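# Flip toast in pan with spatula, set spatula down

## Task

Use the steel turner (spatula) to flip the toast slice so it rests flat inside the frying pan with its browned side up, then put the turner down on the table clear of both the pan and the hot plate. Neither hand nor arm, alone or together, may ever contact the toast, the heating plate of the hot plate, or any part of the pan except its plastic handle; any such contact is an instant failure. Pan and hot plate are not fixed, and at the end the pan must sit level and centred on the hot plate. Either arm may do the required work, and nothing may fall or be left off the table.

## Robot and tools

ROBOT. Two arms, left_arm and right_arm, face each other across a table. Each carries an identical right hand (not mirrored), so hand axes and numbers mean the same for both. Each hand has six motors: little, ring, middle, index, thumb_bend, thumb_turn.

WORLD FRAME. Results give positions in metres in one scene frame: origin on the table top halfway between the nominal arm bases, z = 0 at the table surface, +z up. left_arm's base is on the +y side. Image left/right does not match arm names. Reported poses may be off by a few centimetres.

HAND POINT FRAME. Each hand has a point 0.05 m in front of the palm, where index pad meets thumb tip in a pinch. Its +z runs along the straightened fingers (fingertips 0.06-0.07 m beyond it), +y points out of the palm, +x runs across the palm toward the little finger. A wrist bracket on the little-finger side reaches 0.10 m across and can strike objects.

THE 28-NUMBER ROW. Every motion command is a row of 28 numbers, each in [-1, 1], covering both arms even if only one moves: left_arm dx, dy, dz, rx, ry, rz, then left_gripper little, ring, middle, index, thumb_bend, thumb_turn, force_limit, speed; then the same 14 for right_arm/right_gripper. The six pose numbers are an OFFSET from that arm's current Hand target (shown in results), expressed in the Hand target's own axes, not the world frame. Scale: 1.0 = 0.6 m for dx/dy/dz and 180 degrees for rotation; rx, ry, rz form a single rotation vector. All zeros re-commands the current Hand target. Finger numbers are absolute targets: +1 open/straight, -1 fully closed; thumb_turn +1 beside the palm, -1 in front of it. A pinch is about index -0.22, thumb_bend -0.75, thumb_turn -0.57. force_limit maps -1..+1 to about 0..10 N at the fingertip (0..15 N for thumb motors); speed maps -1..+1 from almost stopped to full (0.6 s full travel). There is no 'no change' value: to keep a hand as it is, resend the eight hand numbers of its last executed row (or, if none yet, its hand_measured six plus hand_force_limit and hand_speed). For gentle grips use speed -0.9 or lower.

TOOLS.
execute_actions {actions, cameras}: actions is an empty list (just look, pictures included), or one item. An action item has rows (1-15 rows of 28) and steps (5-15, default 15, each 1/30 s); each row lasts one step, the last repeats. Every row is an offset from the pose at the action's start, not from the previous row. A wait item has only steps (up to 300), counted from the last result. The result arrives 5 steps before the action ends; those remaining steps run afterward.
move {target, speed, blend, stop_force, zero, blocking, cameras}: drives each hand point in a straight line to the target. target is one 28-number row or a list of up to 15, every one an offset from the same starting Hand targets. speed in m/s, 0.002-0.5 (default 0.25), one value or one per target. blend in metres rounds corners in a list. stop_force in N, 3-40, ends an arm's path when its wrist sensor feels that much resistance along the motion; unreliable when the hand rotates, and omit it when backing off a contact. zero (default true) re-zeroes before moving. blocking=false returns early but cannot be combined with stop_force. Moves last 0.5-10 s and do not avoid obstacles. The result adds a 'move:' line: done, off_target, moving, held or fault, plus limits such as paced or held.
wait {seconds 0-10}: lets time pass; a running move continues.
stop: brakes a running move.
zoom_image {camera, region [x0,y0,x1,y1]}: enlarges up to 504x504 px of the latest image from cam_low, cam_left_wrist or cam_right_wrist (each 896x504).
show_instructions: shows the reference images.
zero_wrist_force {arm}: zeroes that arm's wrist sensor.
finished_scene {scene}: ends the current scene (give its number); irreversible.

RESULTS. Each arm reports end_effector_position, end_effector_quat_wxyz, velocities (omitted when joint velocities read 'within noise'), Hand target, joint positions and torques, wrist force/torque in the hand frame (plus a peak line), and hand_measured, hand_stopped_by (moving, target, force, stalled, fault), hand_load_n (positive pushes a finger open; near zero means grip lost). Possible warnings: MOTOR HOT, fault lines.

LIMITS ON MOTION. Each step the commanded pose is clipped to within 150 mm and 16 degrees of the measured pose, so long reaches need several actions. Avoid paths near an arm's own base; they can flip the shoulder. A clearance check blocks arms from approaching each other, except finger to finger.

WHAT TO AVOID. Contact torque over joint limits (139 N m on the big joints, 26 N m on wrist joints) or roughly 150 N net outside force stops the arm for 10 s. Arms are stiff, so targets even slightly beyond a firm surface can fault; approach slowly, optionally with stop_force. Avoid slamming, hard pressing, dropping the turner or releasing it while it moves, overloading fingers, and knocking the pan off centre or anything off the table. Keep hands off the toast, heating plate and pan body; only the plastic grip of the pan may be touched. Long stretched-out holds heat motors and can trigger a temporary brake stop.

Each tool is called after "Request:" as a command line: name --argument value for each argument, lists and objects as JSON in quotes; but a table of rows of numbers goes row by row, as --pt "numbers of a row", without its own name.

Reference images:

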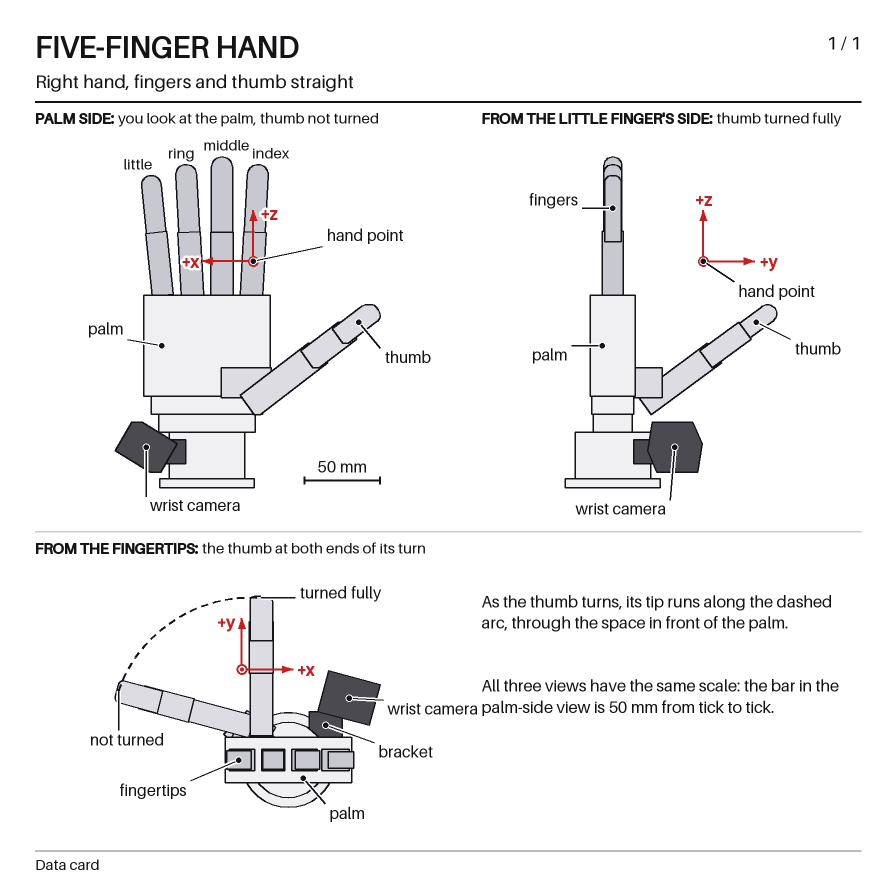

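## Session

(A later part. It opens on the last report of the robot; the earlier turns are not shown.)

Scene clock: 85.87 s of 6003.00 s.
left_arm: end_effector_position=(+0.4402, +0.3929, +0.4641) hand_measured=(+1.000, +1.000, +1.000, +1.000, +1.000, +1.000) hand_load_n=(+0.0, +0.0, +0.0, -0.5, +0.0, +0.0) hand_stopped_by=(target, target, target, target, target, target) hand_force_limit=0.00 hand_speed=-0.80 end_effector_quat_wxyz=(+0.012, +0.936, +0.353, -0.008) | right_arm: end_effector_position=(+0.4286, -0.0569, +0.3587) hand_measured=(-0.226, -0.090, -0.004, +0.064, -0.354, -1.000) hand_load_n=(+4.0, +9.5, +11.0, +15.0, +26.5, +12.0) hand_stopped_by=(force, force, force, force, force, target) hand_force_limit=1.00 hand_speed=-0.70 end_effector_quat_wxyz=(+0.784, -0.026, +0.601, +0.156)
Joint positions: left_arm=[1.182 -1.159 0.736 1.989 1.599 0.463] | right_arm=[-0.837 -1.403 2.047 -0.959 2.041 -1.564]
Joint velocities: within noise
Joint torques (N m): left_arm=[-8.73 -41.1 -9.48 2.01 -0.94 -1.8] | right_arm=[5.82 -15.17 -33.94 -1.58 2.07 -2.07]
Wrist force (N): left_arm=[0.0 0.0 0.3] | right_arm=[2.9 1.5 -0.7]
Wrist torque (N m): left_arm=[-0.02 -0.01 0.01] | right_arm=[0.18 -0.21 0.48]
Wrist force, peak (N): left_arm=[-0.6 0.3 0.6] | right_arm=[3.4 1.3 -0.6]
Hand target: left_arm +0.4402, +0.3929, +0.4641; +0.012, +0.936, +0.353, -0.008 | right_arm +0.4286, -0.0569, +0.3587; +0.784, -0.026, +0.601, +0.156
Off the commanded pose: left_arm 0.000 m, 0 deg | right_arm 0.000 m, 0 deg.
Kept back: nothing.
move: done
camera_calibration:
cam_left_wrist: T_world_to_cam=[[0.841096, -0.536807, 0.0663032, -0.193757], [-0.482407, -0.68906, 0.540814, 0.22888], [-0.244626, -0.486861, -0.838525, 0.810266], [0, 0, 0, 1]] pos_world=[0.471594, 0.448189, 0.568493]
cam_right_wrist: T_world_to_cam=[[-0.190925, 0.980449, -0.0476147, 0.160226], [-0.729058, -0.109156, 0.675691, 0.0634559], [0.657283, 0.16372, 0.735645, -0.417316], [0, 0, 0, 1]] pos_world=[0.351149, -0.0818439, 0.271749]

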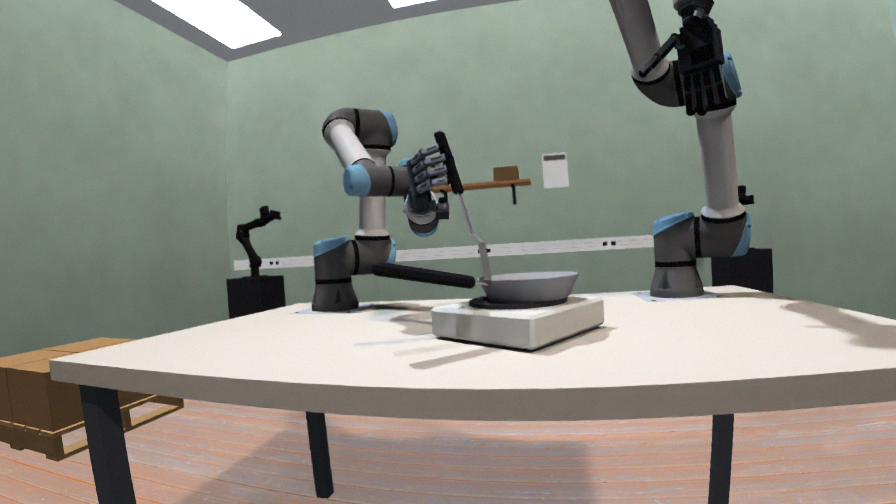

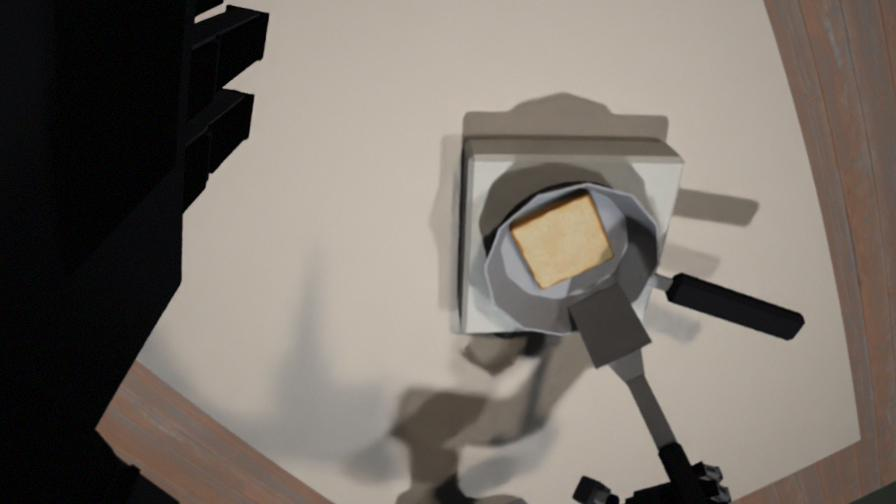

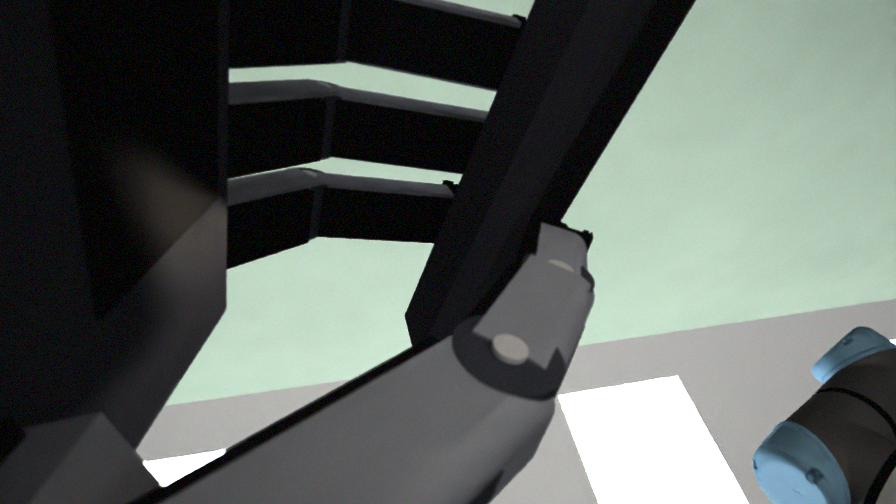

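Request:
move --target '[0,0,0,0,0,0,1,1,1,1,1,1,0,-0.8,0.0046,0.0184,0.0062,0,0,0,-0.9,-0.9,-0.9,-0.9,-1,-1,1,-0.7]' --speed 0.04 --cameras '[]'

Request:
move --target '[0,0,0,0,0,0,1,1,1,1,1,1,0,-0.8,0.0158,-0.0024,-0.0046,0,0,0,-0.9,-0.9,-0.9,-0.9,-1,-1,1,-0.7]' --speed 0.01 --stop_force 3

Request:
zoom_image --camera "cam_left_wrist" --region '[480, 190, 680, 350]'

Scene clock: 87.20 s of 6003.00 s.
left_arm: end_effector_position=(+0.4402, +0.3929, +0.4641) hand_measured=(+1.000, +1.000, +1.000, +1.000, +1.000, +1.000) hand_load_n=(+0.0, +0.0, -0.5, +0.0, +0.0, +0.0) hand_stopped_by=(target, target, target, target, target, target) hand_force_limit=0.00 hand_speed=-0.80 end_effector_quat_wxyz=(+0.012, +0.936, +0.353, -0.008) | right_arm: end_effector_position=(+0.4297, -0.0448, +0.3588) hand_measured=(-0.226, -0.090, -0.004, +0.064, -0.354, -1.000) hand_load_n=(+4.5, +9.5, +10.5, +13.0, +28.5, +11.0) hand_stopped_by=(force, force, force, force, force, target) hand_force_limit=1.00 hand_speed=-0.70 end_effector_quat_wxyz=(+0.784, -0.026, +0.601, +0.156)
Joint positions: left_arm=[1.182 -1.159 0.736 1.989 1.599 0.463] | right_arm=[-0.818 -1.379 2.017 -0.957 2.059 -1.571]
Joint velocities: within noise
Joint torques (N m): left_arm=[-8.64 -41.46 -9.54 2.03 -0.98 -1.84] | right_arm=[-5.89 -35.7 -6.92 -1.62 -1.46 -0.41]
Wrist force (N): left_arm=[-0.1 0.2 0.4] | right_arm=[3.1 -0.2 -0.6]
Wrist torque (N m): left_arm=[0.01 0.00 0.00] | right_arm=[0.09 -0.20 0.09]
Wrist force, peak (N): left_arm=[0.0 0.5 0.7] | right_arm=[3.0 1.4 -0.8]
Hand target: left_arm +0.4402, +0.3929, +0.4641; +0.012, +0.936, +0.353, -0.008 | right_arm +0.4296, -0.0450, +0.3587; +0.784, -0.026, +0.601, +0.156
Off the commanded pose: left_arm 0.000 m, 0 deg | right_arm 0.000 m, 0 deg.
Kept back: nothing.
move: done
No camera images: "cameras" was empty.

Scene clock: 88.83 s of 6003.00 s.
left_arm: end_effector_position=(+0.4402, +0.3929, +0.4641) hand_measured=(+1.000, +1.000, +1.000, +1.000, +1.000, +1.000) hand_load_n=(+0.0, +0.0, -0.5, +0.0, +0.0, +0.0) hand_stopped_by=(target, target, target, target, target, target) hand_force_limit=0.00 hand_speed=-0.80 end_effector_quat_wxyz=(+0.012, +0.936, +0.353, -0.008) | right_arm: end_effector_position=(+0.4296, -0.0450, +0.3487) hand_measured=(-0.226, -0.090, -0.004, +0.064, -0.354, -1.000) hand_load_n=(+4.5, +9.5, +10.5, +13.0, +28.0, +11.0) hand_stopped_by=(force, force, force, force, force, target) hand_force_limit=1.00 hand_speed=-0.70 end_effector_quat_wxyz=(+0.784, -0.026, +0.601, +0.156)
Joint positions: left_arm=[1.182 -1.159 0.736 1.989 1.599 0.463] | right_arm=[-0.818 -1.364 2.03 -0.985 2.059 -1.571]
Joint velocities: within noise
Joint torques (N m): left_arm=[-8.5 -41.62 -9.6 2.02 -0.94 -1.78] | right_arm=[-0.81 -35.33 -25.15 -1.08 -0.26 1.36]
Wrist force (N): left_arm=[-0.3 0.3 0.7] | right_arm=[2.9 -0.1 -0.8]
Wrist torque (N m): left_arm=[0.00 0.03 0.00] | right_arm=[0.13 -0.19 0.08]
Wrist force, peak (N): left_arm=[-0.1 0.6 0.7] | right_arm=[3.6 -0.1 -0.8]
Hand target: left_arm +0.4402, +0.3929, +0.4641; +0.012, +0.936, +0.353, -0.008 | right_arm +0.4296, -0.0450, +0.3488; +0.784, -0.026, +0.601, +0.156
Off the commanded pose: left_arm 0.000 m, 0 deg | right_arm 0.000 m, 0 deg.
Kept back: nothing.
move: done
camera_calibration:
cam_left_wrist: T_world_to_cam=[[0.841096, -0.536807, 0.066303, -0.193757], [-0.482407, -0.68906, 0.540814, 0.22888], [-0.244626, -0.486861, -0.838525, 0.810266], [0, 0, 0, 1]] pos_world=[0.471594, 0.448189, 0.568493]
cam_right_wrist: T_world_to_cam=[[-0.19094, 0.980441, -0.0477211, 0.148288], [-0.728952, -0.109068, 0.675821, 0.0722361], [0.657397, 0.163828, 0.73552, -0.412552], [0, 0, 0, 1]] pos_world=[0.352181, -0.0699219, 0.261698]

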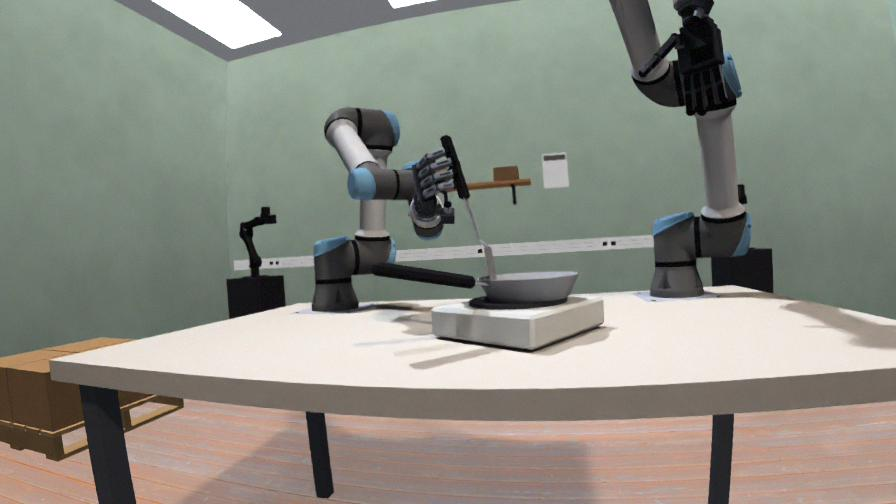

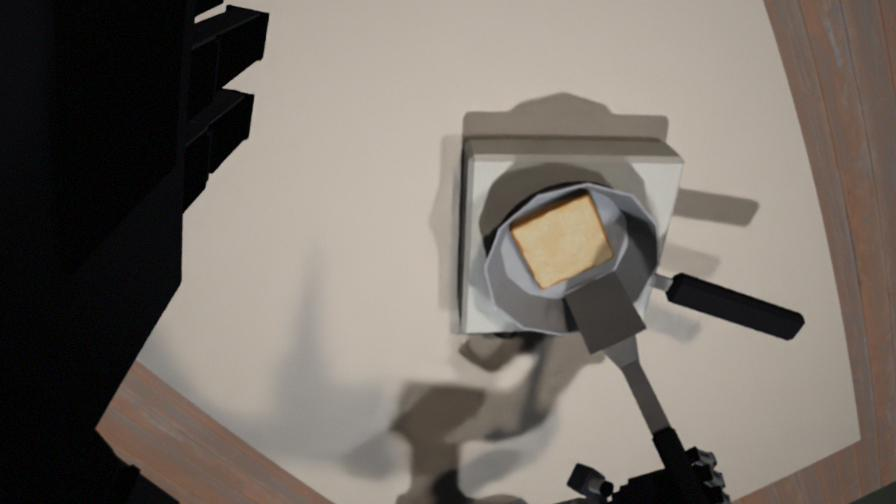

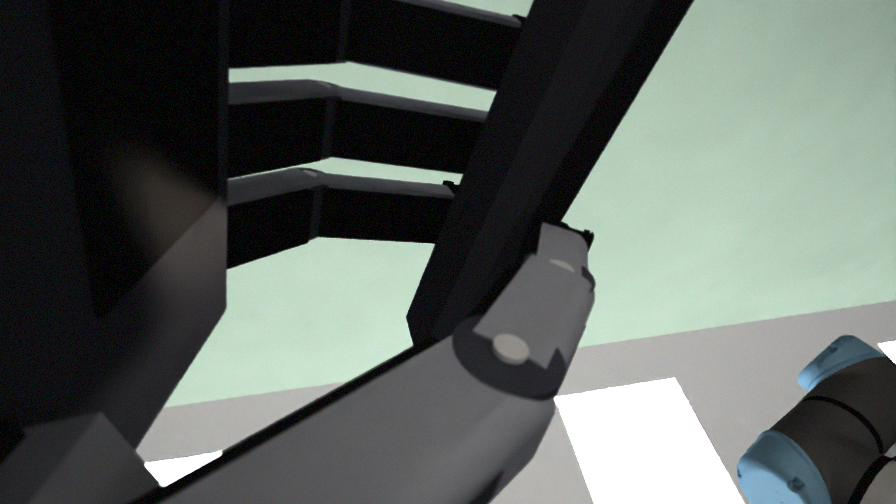

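Scaled by 2.520.

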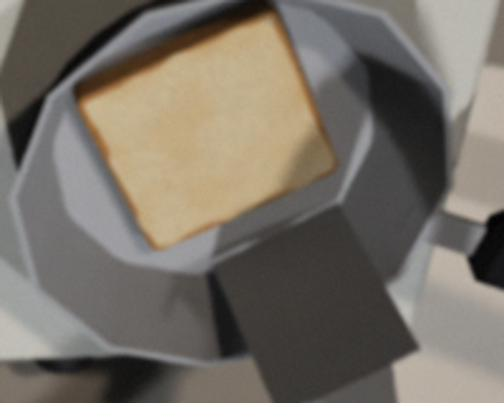

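Request:
move --target '[0,0,0,0,0,0,1,1,1,1,1,1,0,-0.8,0.019,-0.0029,-0.0055,0,0,0,-0.9,-0.9,-0.9,-0.9,-1,-1,1,-0.7]' --speed 0.01 --stop_force 3 --cameras '["cam_left_wrist","cam_low"]'

Request:
zoom_image --camera "cam_left_wrist" --region '[480, 190, 680, 350]'

Request:
zoom_image --camera "cam_low" --region '[430, 180, 600, 350]'

Scene clock: 91.83 s of 6003.00 s.
left_arm: end_effector_position=(+0.4402, +0.3929, +0.4641) hand_measured=(+1.000, +1.000, +1.000, +1.000, +1.000, +1.000) hand_load_n=(+0.0, +0.0, +0.5, +0.0, +0.0, +0.0) hand_stopped_by=(target, target, target, target, target, target) hand_force_limit=0.00 hand_speed=-0.80 end_effector_quat_wxyz=(+0.012, +0.936, +0.353, -0.008) | right_arm: end_effector_position=(+0.4296, -0.0450, +0.3468) hand_measured=(-0.226, -0.090, -0.004, +0.064, -0.354, -1.000) hand_load_n=(+4.5, +9.5, +10.5, +13.0, +27.5, +11.5) hand_stopped_by=(force, force, force, force, force, target) hand_force_limit=1.00 hand_speed=-0.70 end_effector_quat_wxyz=(+0.784, -0.026, +0.601, +0.156)
Joint positions: left_arm=[1.182 -1.159 0.736 1.989 1.599 0.463] | right_arm=[-0.818 -1.36 2.032 -0.991 2.059 -1.571]
Joint velocities: within noise
Joint torques (N m): left_arm=[-9.47 -41.04 -9.28 2.15 -0.95 -1.83] | right_arm=[5.75 -33.74 -31.16 -2.8 1.18 -0.89]
Wrist force (N): left_arm=[-0.5 0.2 0.5] | right_arm=[-0.1 -0.3 -0.5]
Wrist torque (N m): left_arm=[0.00 0.05 -0.02] | right_arm=[0.14 -0.24 0.08]
Wrist force, peak (N): left_arm=[-0.4 0.4 0.7] | right_arm=[-5.8 -0.9 0.4]
Hand target: left_arm +0.4402, +0.3929, +0.4641; +0.012, +0.936, +0.353, -0.008 | right_arm +0.4296, -0.0450, +0.3468; +0.784, -0.026, +0.601, +0.156 (not the last commanded pose)
Off the commanded pose: left_arm 0.000 m, 0 deg | right_arm 0.010 m, 0 deg.
Kept back: nothing.
move: contact (right_arm)
camera_calibration:
cam_left_wrist: T_world_to_cam=[[0.841096, -0.536807, 0.0663029, -0.193757], [-0.482407, -0.68906, 0.540814, 0.22888], [-0.244626, -0.486861, -0.838525, 0.810266], [0, 0, 0, 1]] pos_world=[0.471594, 0.448189, 0.568493]
Images, in order (width x height): cam_low 896x504, cam_left_wrist 896x504.

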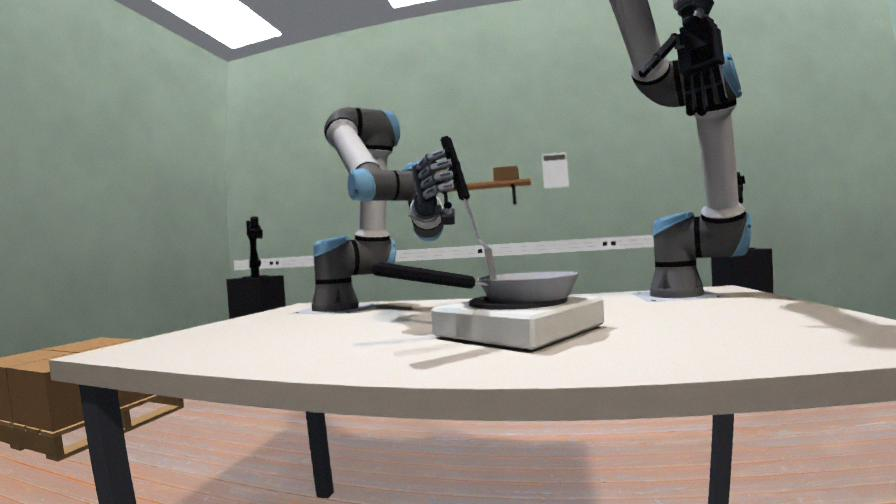

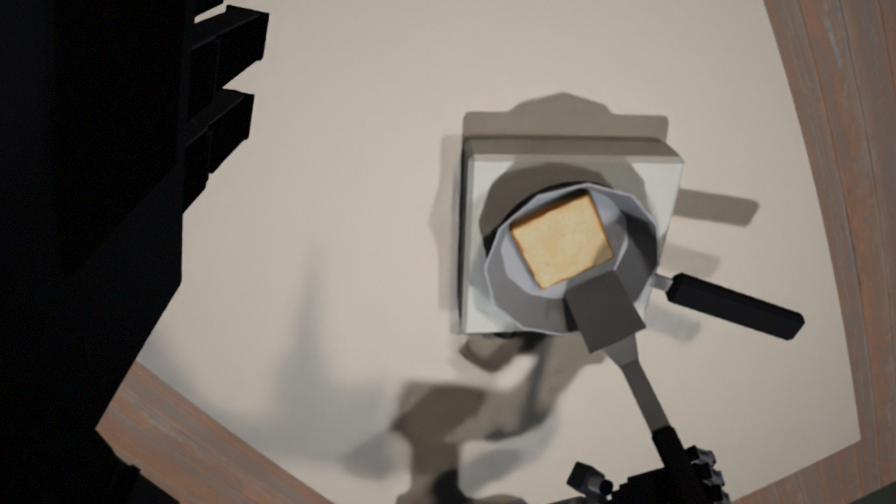

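Scaled by 2.520.

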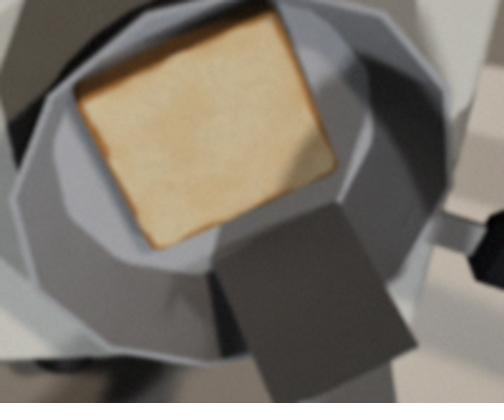

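Scaled by 2.965.

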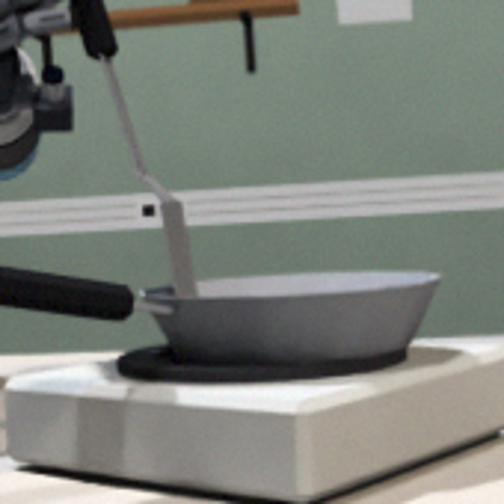

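Request:
move --target '[0,0,0,0,0,0,1,1,1,1,1,1,0,-0.8,-0.0009,0.0199,0.0072,0,0,0,-0.9,-0.9,-0.9,-0.9,-1,-1,1,-0.7]' --speed 0.04 --cameras '[]'

Request:
move --target '[0,0,0,0,0,0,1,1,1,1,1,1,0,-0.8,0.0158,-0.0024,-0.0046,0,0,0,-0.9,-0.9,-0.9,-0.9,-1,-1,1,-0.7]' --speed 0.01 --stop_force 3 --cameras '["cam_left_wrist","cam_low"]'

Request:
zoom_image --camera "cam_left_wrist" --region '[480, 190, 680, 350]'

Scene clock: 92.87 s of 6003.00 s.
left_arm: end_effector_position=(+0.4402, +0.3929, +0.4641) hand_measured=(+1.000, +1.000, +1.000, +1.000, +1.000, +1.000) hand_load_n=(+0.0, +0.0, +0.0, +0.0, +0.0, +0.0) hand_stopped_by=(target, target, target, target, target, target) hand_force_limit=0.00 hand_speed=-0.80 end_effector_quat_wxyz=(+0.012, +0.936, +0.353, -0.008) | right_arm: end_effector_position=(+0.4303, -0.0326, +0.3504) hand_measured=(-0.226, -0.090, -0.004, +0.064, -0.354, -1.000) hand_load_n=(+4.5, +9.5, +10.5, +12.5, +28.0, +11.0) hand_stopped_by=(force, force, force, force, force, target) hand_force_limit=1.00 hand_speed=-0.70 end_effector_quat_wxyz=(+0.784, -0.026, +0.601, +0.156)
Joint positions: left_arm=[1.182 -1.159 0.736 1.989 1.599 0.463] | right_arm=[-0.798 -1.343 1.998 -0.978 2.078 -1.578]
Joint velocities: within noise
Joint torques (N m): left_arm=[-8.44 -41.17 -9.51 2.17 -0.97 -1.75] | right_arm=[-6.88 -33.97 -4.59 -3.35 -1.49 -0.31]
Wrist force (N): left_arm=[-0.2 0.3 0.5] | right_arm=[3.3 0.1 -0.9]
Wrist torque (N m): left_arm=[0.01 0.02 0.00] | right_arm=[0.15 -0.23 0.11]
Wrist force, peak (N): left_arm=[-0.3 0.5 0.6] | right_arm=[3.3 0.1 -0.9]
Hand target: left_arm +0.4402, +0.3929, +0.4641; +0.012, +0.936, +0.353, -0.008 | right_arm +0.4302, -0.0327, +0.3503; +0.784, -0.026, +0.601, +0.156
Off the commanded pose: left_arm 0.000 m, 0 deg | right_arm 0.000 m, 0 deg.
Kept back: nothing.
move: done
No camera images: "cameras" was empty.

Scene clock: 94.33 s of 6003.00 s.
left_arm: end_effector_position=(+0.4402, +0.3929, +0.4641) hand_measured=(+1.000, +1.000, +1.000, +1.000, +1.000, +1.000) hand_load_n=(+0.0, +0.0, +0.0, +0.0, +0.0, +0.0) hand_stopped_by=(target, target, target, target, target, target) hand_force_limit=0.00 hand_speed=-0.80 end_effector_quat_wxyz=(+0.012, +0.936, +0.353, -0.008) | right_arm: end_effector_position=(+0.4302, -0.0327, +0.3468) hand_measured=(-0.226, -0.090, -0.004, +0.064, -0.354, -1.000) hand_load_n=(+4.5, +9.5, +10.5, +13.5, +28.0, +11.5) hand_stopped_by=(force, force, force, force, force, target) hand_force_limit=1.00 hand_speed=-0.70 end_effector_quat_wxyz=(+0.784, -0.026, +0.601, +0.156)
Joint positions: left_arm=[1.182 -1.159 0.736 1.989 1.599 0.463] | right_arm=[-0.799 -1.337 2.002 -0.987 2.078 -1.578]
Joint velocities: within noise
Joint torques (N m): left_arm=[-8.39 -41.52 -9.69 2.16 -0.88 -1.81] | right_arm=[-2.4 -34.96 -31.95 -1.19 -2.33 -1.85]
Wrist force (N): left_arm=[-0.1 0.5 0.2] | right_arm=[-0.6 -0.1 -0.2]
Wrist torque (N m): left_arm=[0.05 0.01 0.01] | right_arm=[0.16 -0.24 0.08]
Wrist force, peak (N): left_arm=[-0.2 0.6 0.6] | right_arm=[-5.4 -0.8 0.4]
Hand target: left_arm +0.4402, +0.3929, +0.4641; +0.012, +0.936, +0.353, -0.008 | right_arm +0.4302, -0.0327, +0.3468; +0.784, -0.026, +0.601, +0.156 (not the last commanded pose)
Off the commanded pose: left_arm 0.000 m, 0 deg | right_arm 0.007 m, 0 deg.
Kept back: nothing.
move: contact (right_arm)
camera_calibration:
cam_left_wrist: T_world_to_cam=[[0.841096, -0.536807, 0.0663031, -0.193757], [-0.482407, -0.68906, 0.540814, 0.228881], [-0.244626, -0.486861, -0.838525, 0.810266], [0, 0, 0, 1]] pos_world=[0.471594, 0.44819, 0.568493]
Images, in order (width x height): cam_low 896x504, cam_left_wrist 896x504.

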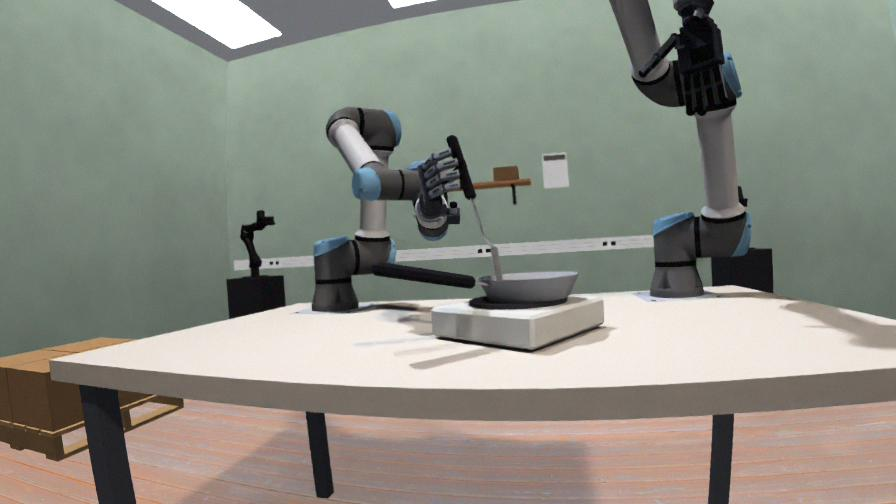

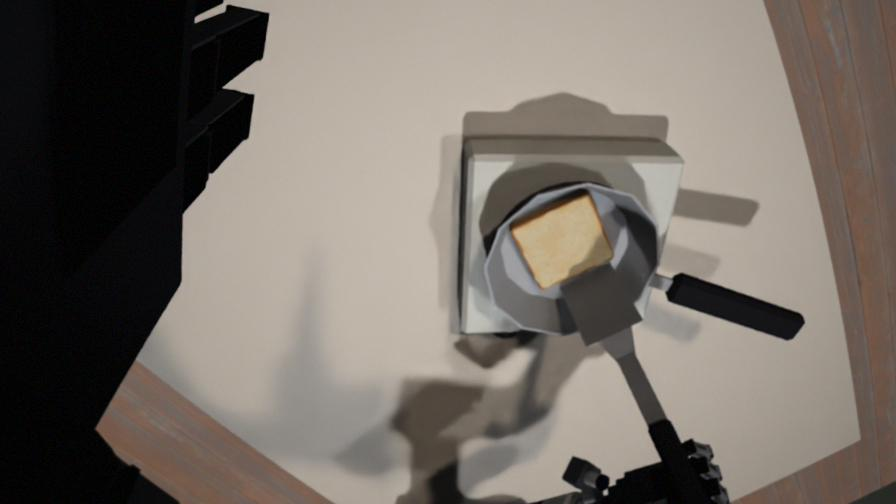

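Scaled by 2.520.

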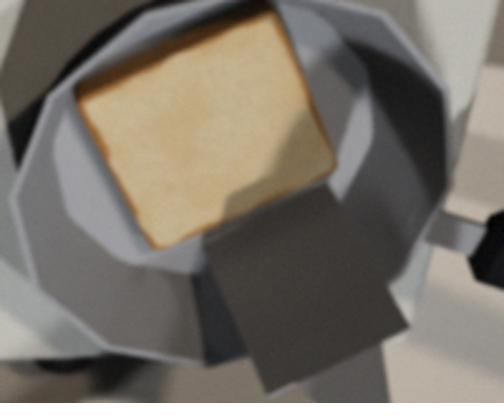

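Request:
move --target '[0,0,0,0,0,0,1,1,1,1,1,1,0,-0.8,-0.0024,0.0004,0.0007,0,0,0,-0.9,-0.9,-0.9,-0.9,-1,-1,1,-0.7]' --speed 0.02 --cameras '[]'

Request:
move --target '[0,0,0,0,0,0,1,1,1,1,1,1,0,-0.8,0.0093,0.0369,0.0124,0,0,0,-0.9,-0.9,-0.9,-0.9,-1,-1,1,-0.7]' --speed 0.02 --stop_force 4 --cameras '["cam_left_wrist","cam_low"]'

Request:
zoom_image --camera "cam_left_wrist" --region '[480, 190, 680, 350]'

Request:
zoom_image --camera "cam_low" --region '[430, 180, 600, 350]'

Scene clock: 95.30 s of 6003.00 s.
left_arm: end_effector_position=(+0.4402, +0.3929, +0.4641) hand_measured=(+1.000, +1.000, +1.000, +1.000, +1.000, +1.000) hand_load_n=(+0.0, +0.0, +0.0, +0.0, -0.5, +0.0) hand_stopped_by=(target, target, target, target, target, target) hand_force_limit=0.00 hand_speed=-0.80 end_effector_quat_wxyz=(+0.012, +0.936, +0.353, -0.008) | right_arm: end_effector_position=(+0.4302, -0.0327, +0.3484) hand_measured=(-0.226, -0.090, -0.004, +0.064, -0.354, -1.000) hand_load_n=(+5.0, +9.5, +10.5, +13.0, +28.0, +11.0) hand_stopped_by=(force, force, force, force, force, target) hand_force_limit=1.00 hand_speed=-0.70 end_effector_quat_wxyz=(+0.784, -0.026, +0.601, +0.156)
Joint positions: left_arm=[1.182 -1.159 0.736 1.989 1.599 0.463] | right_arm=[-0.799 -1.34 2.001 -0.983 2.078 -1.578]
Joint velocities: within noise
Joint torques (N m): left_arm=[-8.7 -41.16 -9.68 2.19 -0.85 -1.81] | right_arm=[6.4 -34.17 -32.35 -1.89 -0.74 -1.37]
Wrist force (N): left_arm=[-0.4 0.2 0.3] | right_arm=[3.2 -0.1 -1.0]
Wrist torque (N m): left_arm=[0.01 0.05 -0.01] | right_arm=[0.14 -0.22 0.10]
Wrist force, peak (N): left_arm=[-0.1 0.6 0.6] | right_arm=[3.4 0.1 -1.0]
Hand target: left_arm +0.4402, +0.3929, +0.4641; +0.012, +0.936, +0.353, -0.008 | right_arm +0.4302, -0.0327, +0.3484; +0.784, -0.026, +0.601, +0.156
Off the commanded pose: left_arm 0.000 m, 0 deg | right_arm 0.000 m, 0 deg.
Kept back: nothing.
move: done
No camera images: "cameras" was empty.

Scene clock: 97.53 s of 6003.00 s.
left_arm: end_effector_position=(+0.4402, +0.3929, +0.4641) hand_measured=(+1.000, +1.000, +1.000, +1.000, +1.000, +1.000) hand_load_n=(+0.0, +0.0, -0.5, +0.0, +0.0, +0.0) hand_stopped_by=(target, target, target, target, target, target) hand_force_limit=0.00 hand_speed=-0.80 end_effector_quat_wxyz=(+0.012, +0.936, +0.353, -0.008) | right_arm: end_effector_position=(+0.4323, -0.0088, +0.3484) hand_measured=(-0.226, -0.090, -0.004, +0.064, -0.354, -1.000) hand_load_n=(+5.0, +9.5, +10.5, +12.5, +28.0, +11.0) hand_stopped_by=(force, force, force, force, force, target) hand_force_limit=1.00 hand_speed=-0.70 end_effector_quat_wxyz=(+0.784, -0.026, +0.601, +0.156)
Joint positions: left_arm=[1.182 -1.159 0.736 1.989 1.599 0.463] | right_arm=[-0.764 -1.294 1.94 -0.974 2.11 -1.591]
Joint velocities: within noise
Joint torques (N m): left_arm=[-8.56 -41.27 -9.35 2.19 -0.84 -1.82] | right_arm=[-6.29 -39.58 -6.33 -4.08 -2.18 2.27]
Wrist force (N): left_arm=[-0.3 0.4 0.6] | right_arm=[2.8 -0.7 -0.6]
Wrist torque (N m): left_arm=[0.02 0.02 0.00] | right_arm=[0.07 -0.18 -0.06]
Wrist force, peak (N): left_arm=[-0.4 0.5 0.7] | right_arm=[3.5 -0.9 -0.8]
Hand target: left_arm +0.4402, +0.3929, +0.4641; +0.012, +0.936, +0.353, -0.008 | right_arm +0.4323, -0.0088, +0.3484; +0.784, -0.026, +0.601, +0.156
Off the commanded pose: left_arm 0.000 m, 0 deg | right_arm 0.000 m, 0 deg.
Kept back: nothing.
move: done
camera_calibration:
cam_left_wrist: T_world_to_cam=[[0.841096, -0.536807, 0.0663032, -0.193757], [-0.482407, -0.68906, 0.540814, 0.22888], [-0.244626, -0.486862, -0.838525, 0.810266], [0, 0, 0, 1]] pos_world=[0.471594, 0.448189, 0.568493]
Images, in order (width x height): cam_low 896x504, cam_left_wrist 896x504.

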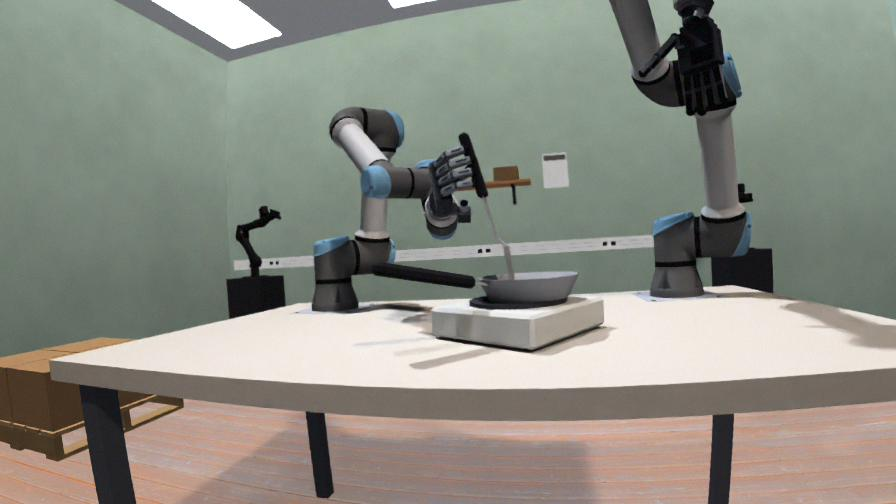

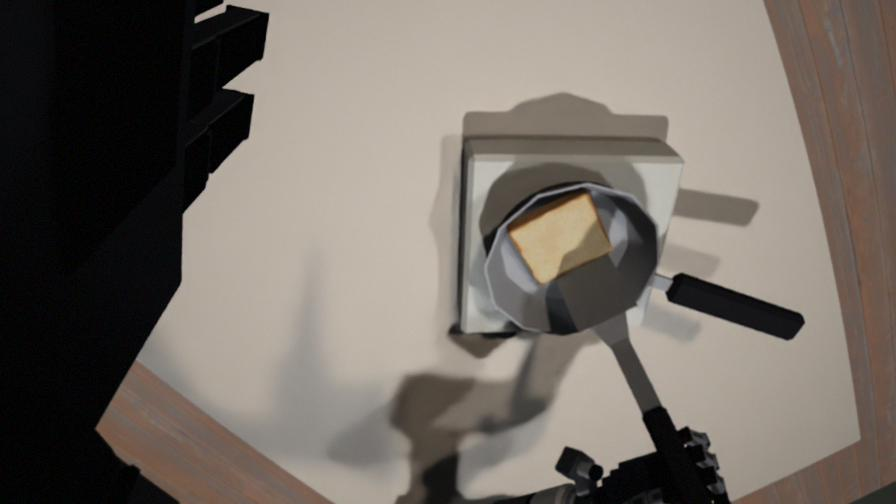

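Scaled by 2.520.

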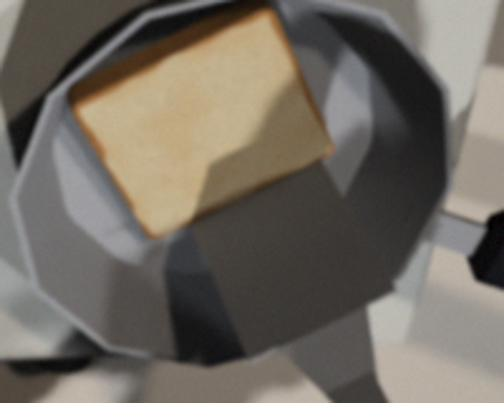

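Scaled by 2.965.

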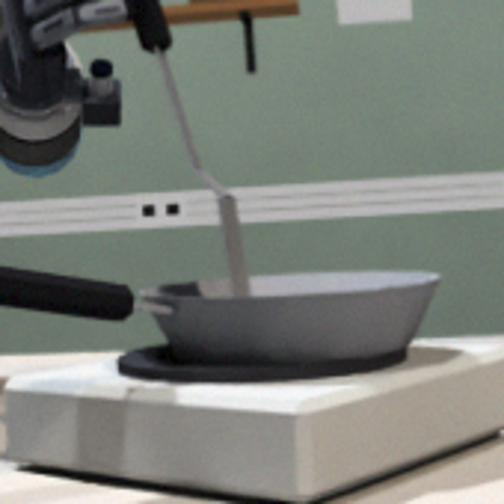

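Request:
move --target '[0,0,0,0,0,0,1,1,1,1,1,1,0,-0.8,0.0058,0.0231,0.0077,0,0,0,-0.9,-0.9,-0.9,-0.9,-1,-1,1,-0.7]' --speed 0.02 --stop_force 4 --cameras '["cam_left_wrist","cam_low"]'

Request:
zoom_image --camera "cam_left_wrist" --region '[480, 190, 680, 350]'

Request:
zoom_image --camera "cam_low" --region '[430, 180, 600, 350]'

Scene clock: 99.57 s of 6003.00 s.
left_arm: end_effector_position=(+0.4402, +0.3929, +0.4641) hand_measured=(+1.000, +1.000, +1.000, +1.000, +1.000, +1.000) hand_load_n=(+0.0, +0.0, +0.0, +0.0, +0.0, +0.0) hand_stopped_by=(target, target, target, target, target, target) hand_force_limit=0.00 hand_speed=-0.80 end_effector_quat_wxyz=(+0.012, +0.936, +0.353, -0.008) | right_arm: end_effector_position=(+0.4336, +0.0062, +0.3484) hand_measured=(-0.226, -0.090, -0.004, +0.064, -0.354, -1.000) hand_load_n=(+4.5, +9.5, +10.5, +13.0, +28.0, +11.5) hand_stopped_by=(force, force, force, force, force, target) hand_force_limit=1.00 hand_speed=-0.70 end_effector_quat_wxyz=(+0.784, -0.026, +0.601, +0.156)
Joint positions: left_arm=[1.182 -1.159 0.736 1.989 1.599 0.463] | right_arm=[-0.744 -1.266 1.901 -0.968 2.129 -1.598]
Joint velocities: within noise
Joint torques (N m): left_arm=[-8.58 -41.35 -9.23 2.27 -0.88 -1.86] | right_arm=[-7.01 -40.73 -6.25 -4.08 -2.2 2.23]
Wrist force (N): left_arm=[0.0 0.3 0.6] | right_arm=[3.1 -0.2 -0.8]
Wrist torque (N m): left_arm=[0.01 -0.02 0.02] | right_arm=[0.12 -0.20 0.07]
Wrist force, peak (N): left_arm=[0.0 0.5 0.7] | right_arm=[3.2 -0.4 -1.2]
Hand target: left_arm +0.4402, +0.3929, +0.4641; +0.012, +0.936, +0.353, -0.008 | right_arm +0.4336, +0.0062, +0.3484; +0.784, -0.026, +0.601, +0.156
Off the commanded pose: left_arm 0.000 m, 0 deg | right_arm 0.000 m, 0 deg.
Kept back: nothing.
move: done
camera_calibration:
cam_left_wrist: T_world_to_cam=[[0.841096, -0.536807, 0.0663031, -0.193757], [-0.482407, -0.68906, 0.540814, 0.22888], [-0.244626, -0.486862, -0.838525, 0.810266], [0, 0, 0, 1]] pos_world=[0.471594, 0.448189, 0.568493]
Images, in order (width x height): cam_low 896x504, cam_left_wrist 896x504.

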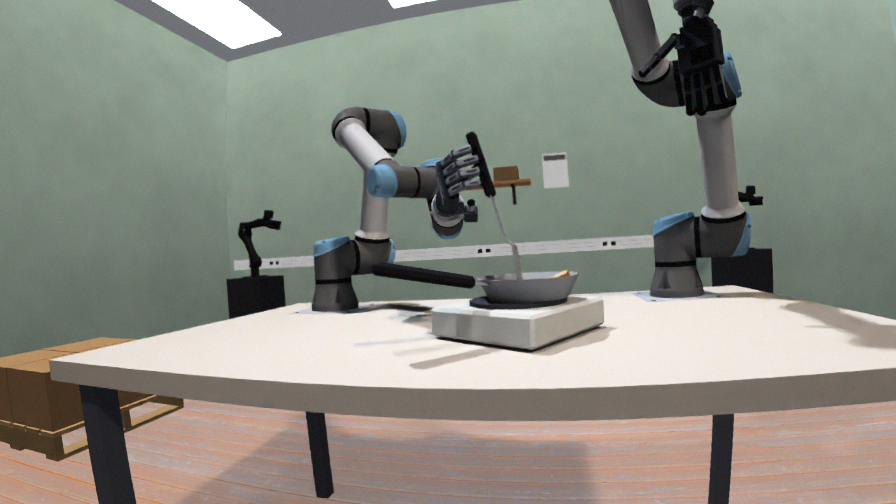

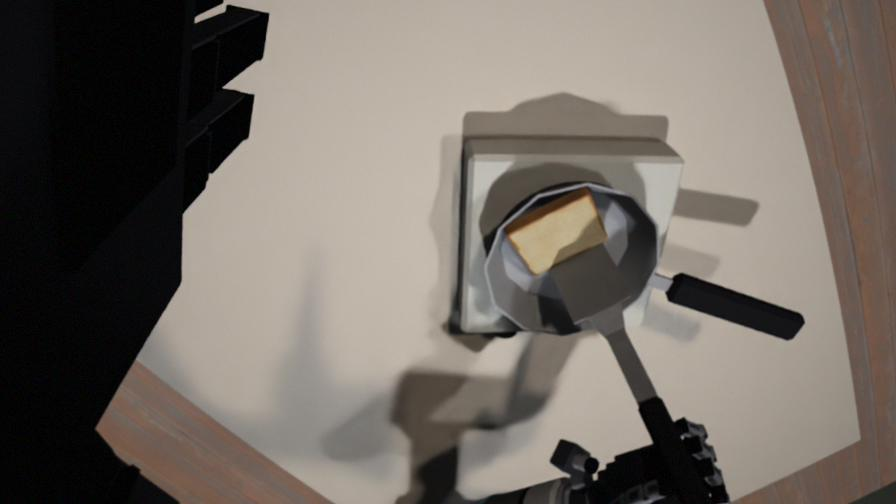

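Scaled by 2.520.

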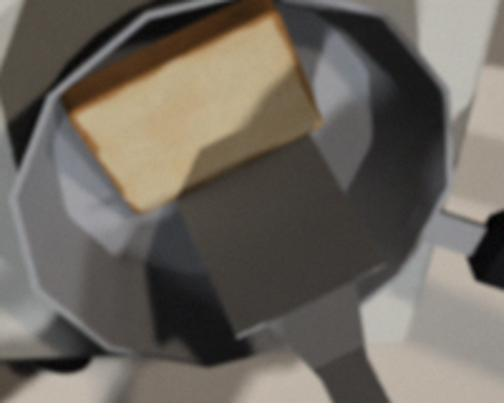

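Scaled by 2.965.

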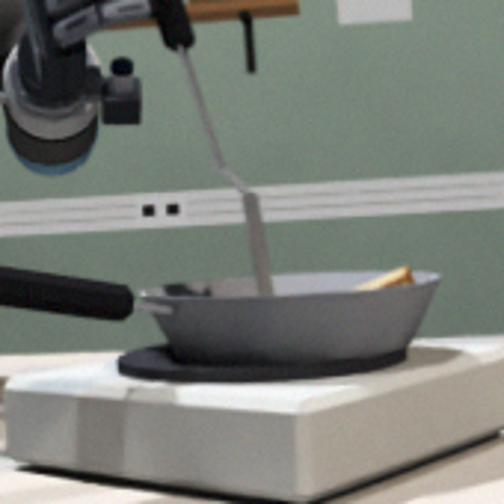

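Climbing nicely, the pan stays still. Continue.

Request:
move --target '[0,0,0,0,0,0,1,1,1,1,1,1,0,-0.8,0.0078,0.0307,0.0103,0,0,0,-0.9,-0.9,-0.9,-0.9,-1,-1,1,-0.7]' --speed 0.02 --stop_force 4 --cameras '["cam_left_wrist","cam_low"]'

Request:
zoom_image --camera "cam_left_wrist" --region '[480, 190, 680, 350]'

Request:
zoom_image --camera "cam_low" --region '[430, 180, 600, 350]'

Scene clock: 101.83 s of 6003.00 s.
left_arm: end_effector_position=(+0.4402, +0.3929, +0.4641) hand_measured=(+1.000, +1.000, +1.000, +1.000, +1.000, +1.000) hand_load_n=(+0.0, +0.0, +0.0, +0.0, +0.0, +0.0) hand_stopped_by=(target, target, target, target, target, target) hand_force_limit=0.00 hand_speed=-0.80 end_effector_quat_wxyz=(+0.012, +0.936, +0.353, -0.008) | right_arm: end_effector_position=(+0.4354, +0.0261, +0.3483) hand_measured=(-0.226, -0.090, -0.004, +0.064, -0.354, -1.000) hand_load_n=(+5.0, +9.0, +10.5, +12.5, +28.0, +11.0) hand_stopped_by=(force, force, force, force, force, target) hand_force_limit=1.00 hand_speed=-0.70 end_effector_quat_wxyz=(+0.784, -0.026, +0.601, +0.156)
Joint positions: left_arm=[1.182 -1.159 0.736 1.989 1.599 0.463] | right_arm=[-0.72 -1.228 1.848 -0.958 2.152 -1.608]
Joint velocities: within noise
Joint torques (N m): left_arm=[-9.01 -41.85 -9.41 2.28 -0.81 -1.75] | right_arm=[-7.13 -42.12 -6.62 -4.09 -2 2.25]
Wrist force (N): left_arm=[0.2 0.3 0.9] | right_arm=[3.0 -0.2 -0.7]
Wrist torque (N m): left_arm=[-0.02 -0.05 0.03] | right_arm=[0.09 -0.19 0.08]
Wrist force, peak (N): left_arm=[-0.3 0.2 0.9] | right_arm=[3.4 -0.1 -0.9]
Hand target: left_arm +0.4402, +0.3929, +0.4641; +0.012, +0.936, +0.353, -0.008 | right_arm +0.4354, +0.0261, +0.3483; +0.784, -0.026, +0.601, +0.156
Off the commanded pose: left_arm 0.000 m, 0 deg | right_arm 0.000 m, 0 deg.
Kept back: nothing.
move: done
camera_calibration:
cam_left_wrist: T_world_to_cam=[[0.841096, -0.536807, 0.0663031, -0.193757], [-0.482407, -0.68906, 0.540814, 0.22888], [-0.244626, -0.486861, -0.838525, 0.810266], [0, 0, 0, 1]] pos_world=[0.471594, 0.448189, 0.568493]
Images, in order (width x height): cam_low 896x504, cam_left_wrist 896x504.

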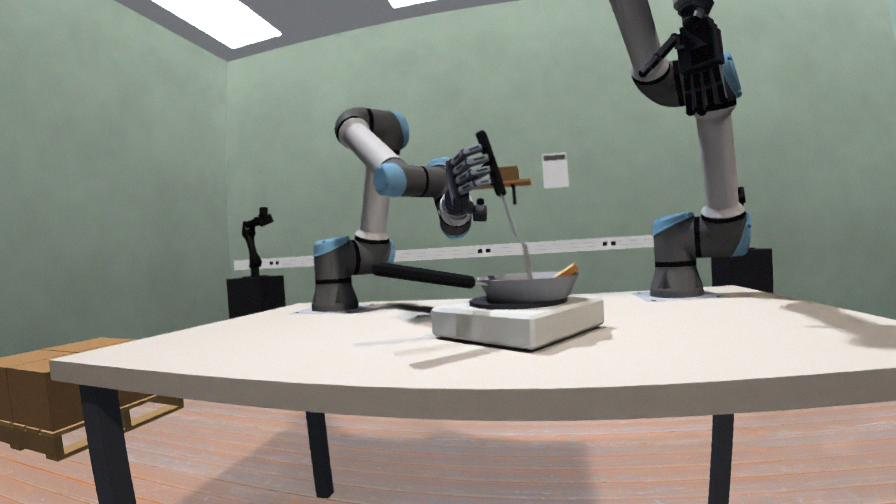

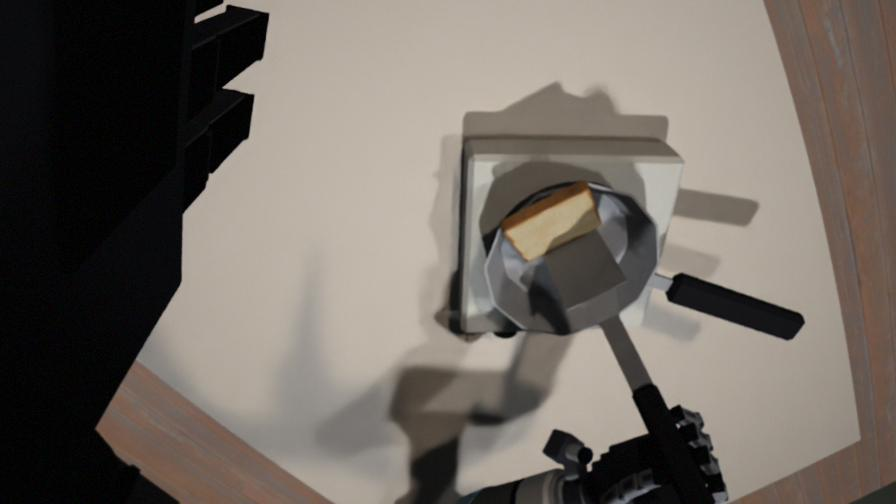

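Scaled by 2.520.

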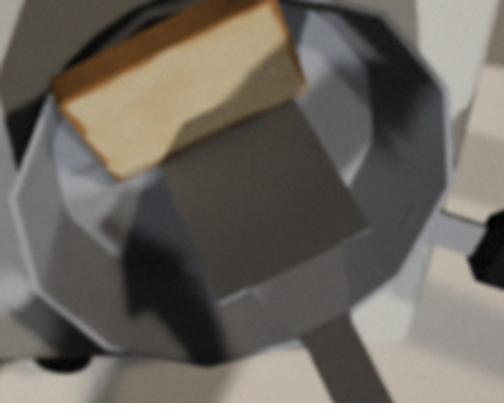

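Scaled by 2.965.

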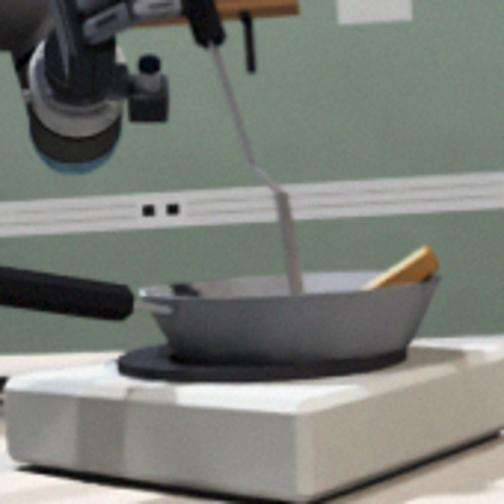

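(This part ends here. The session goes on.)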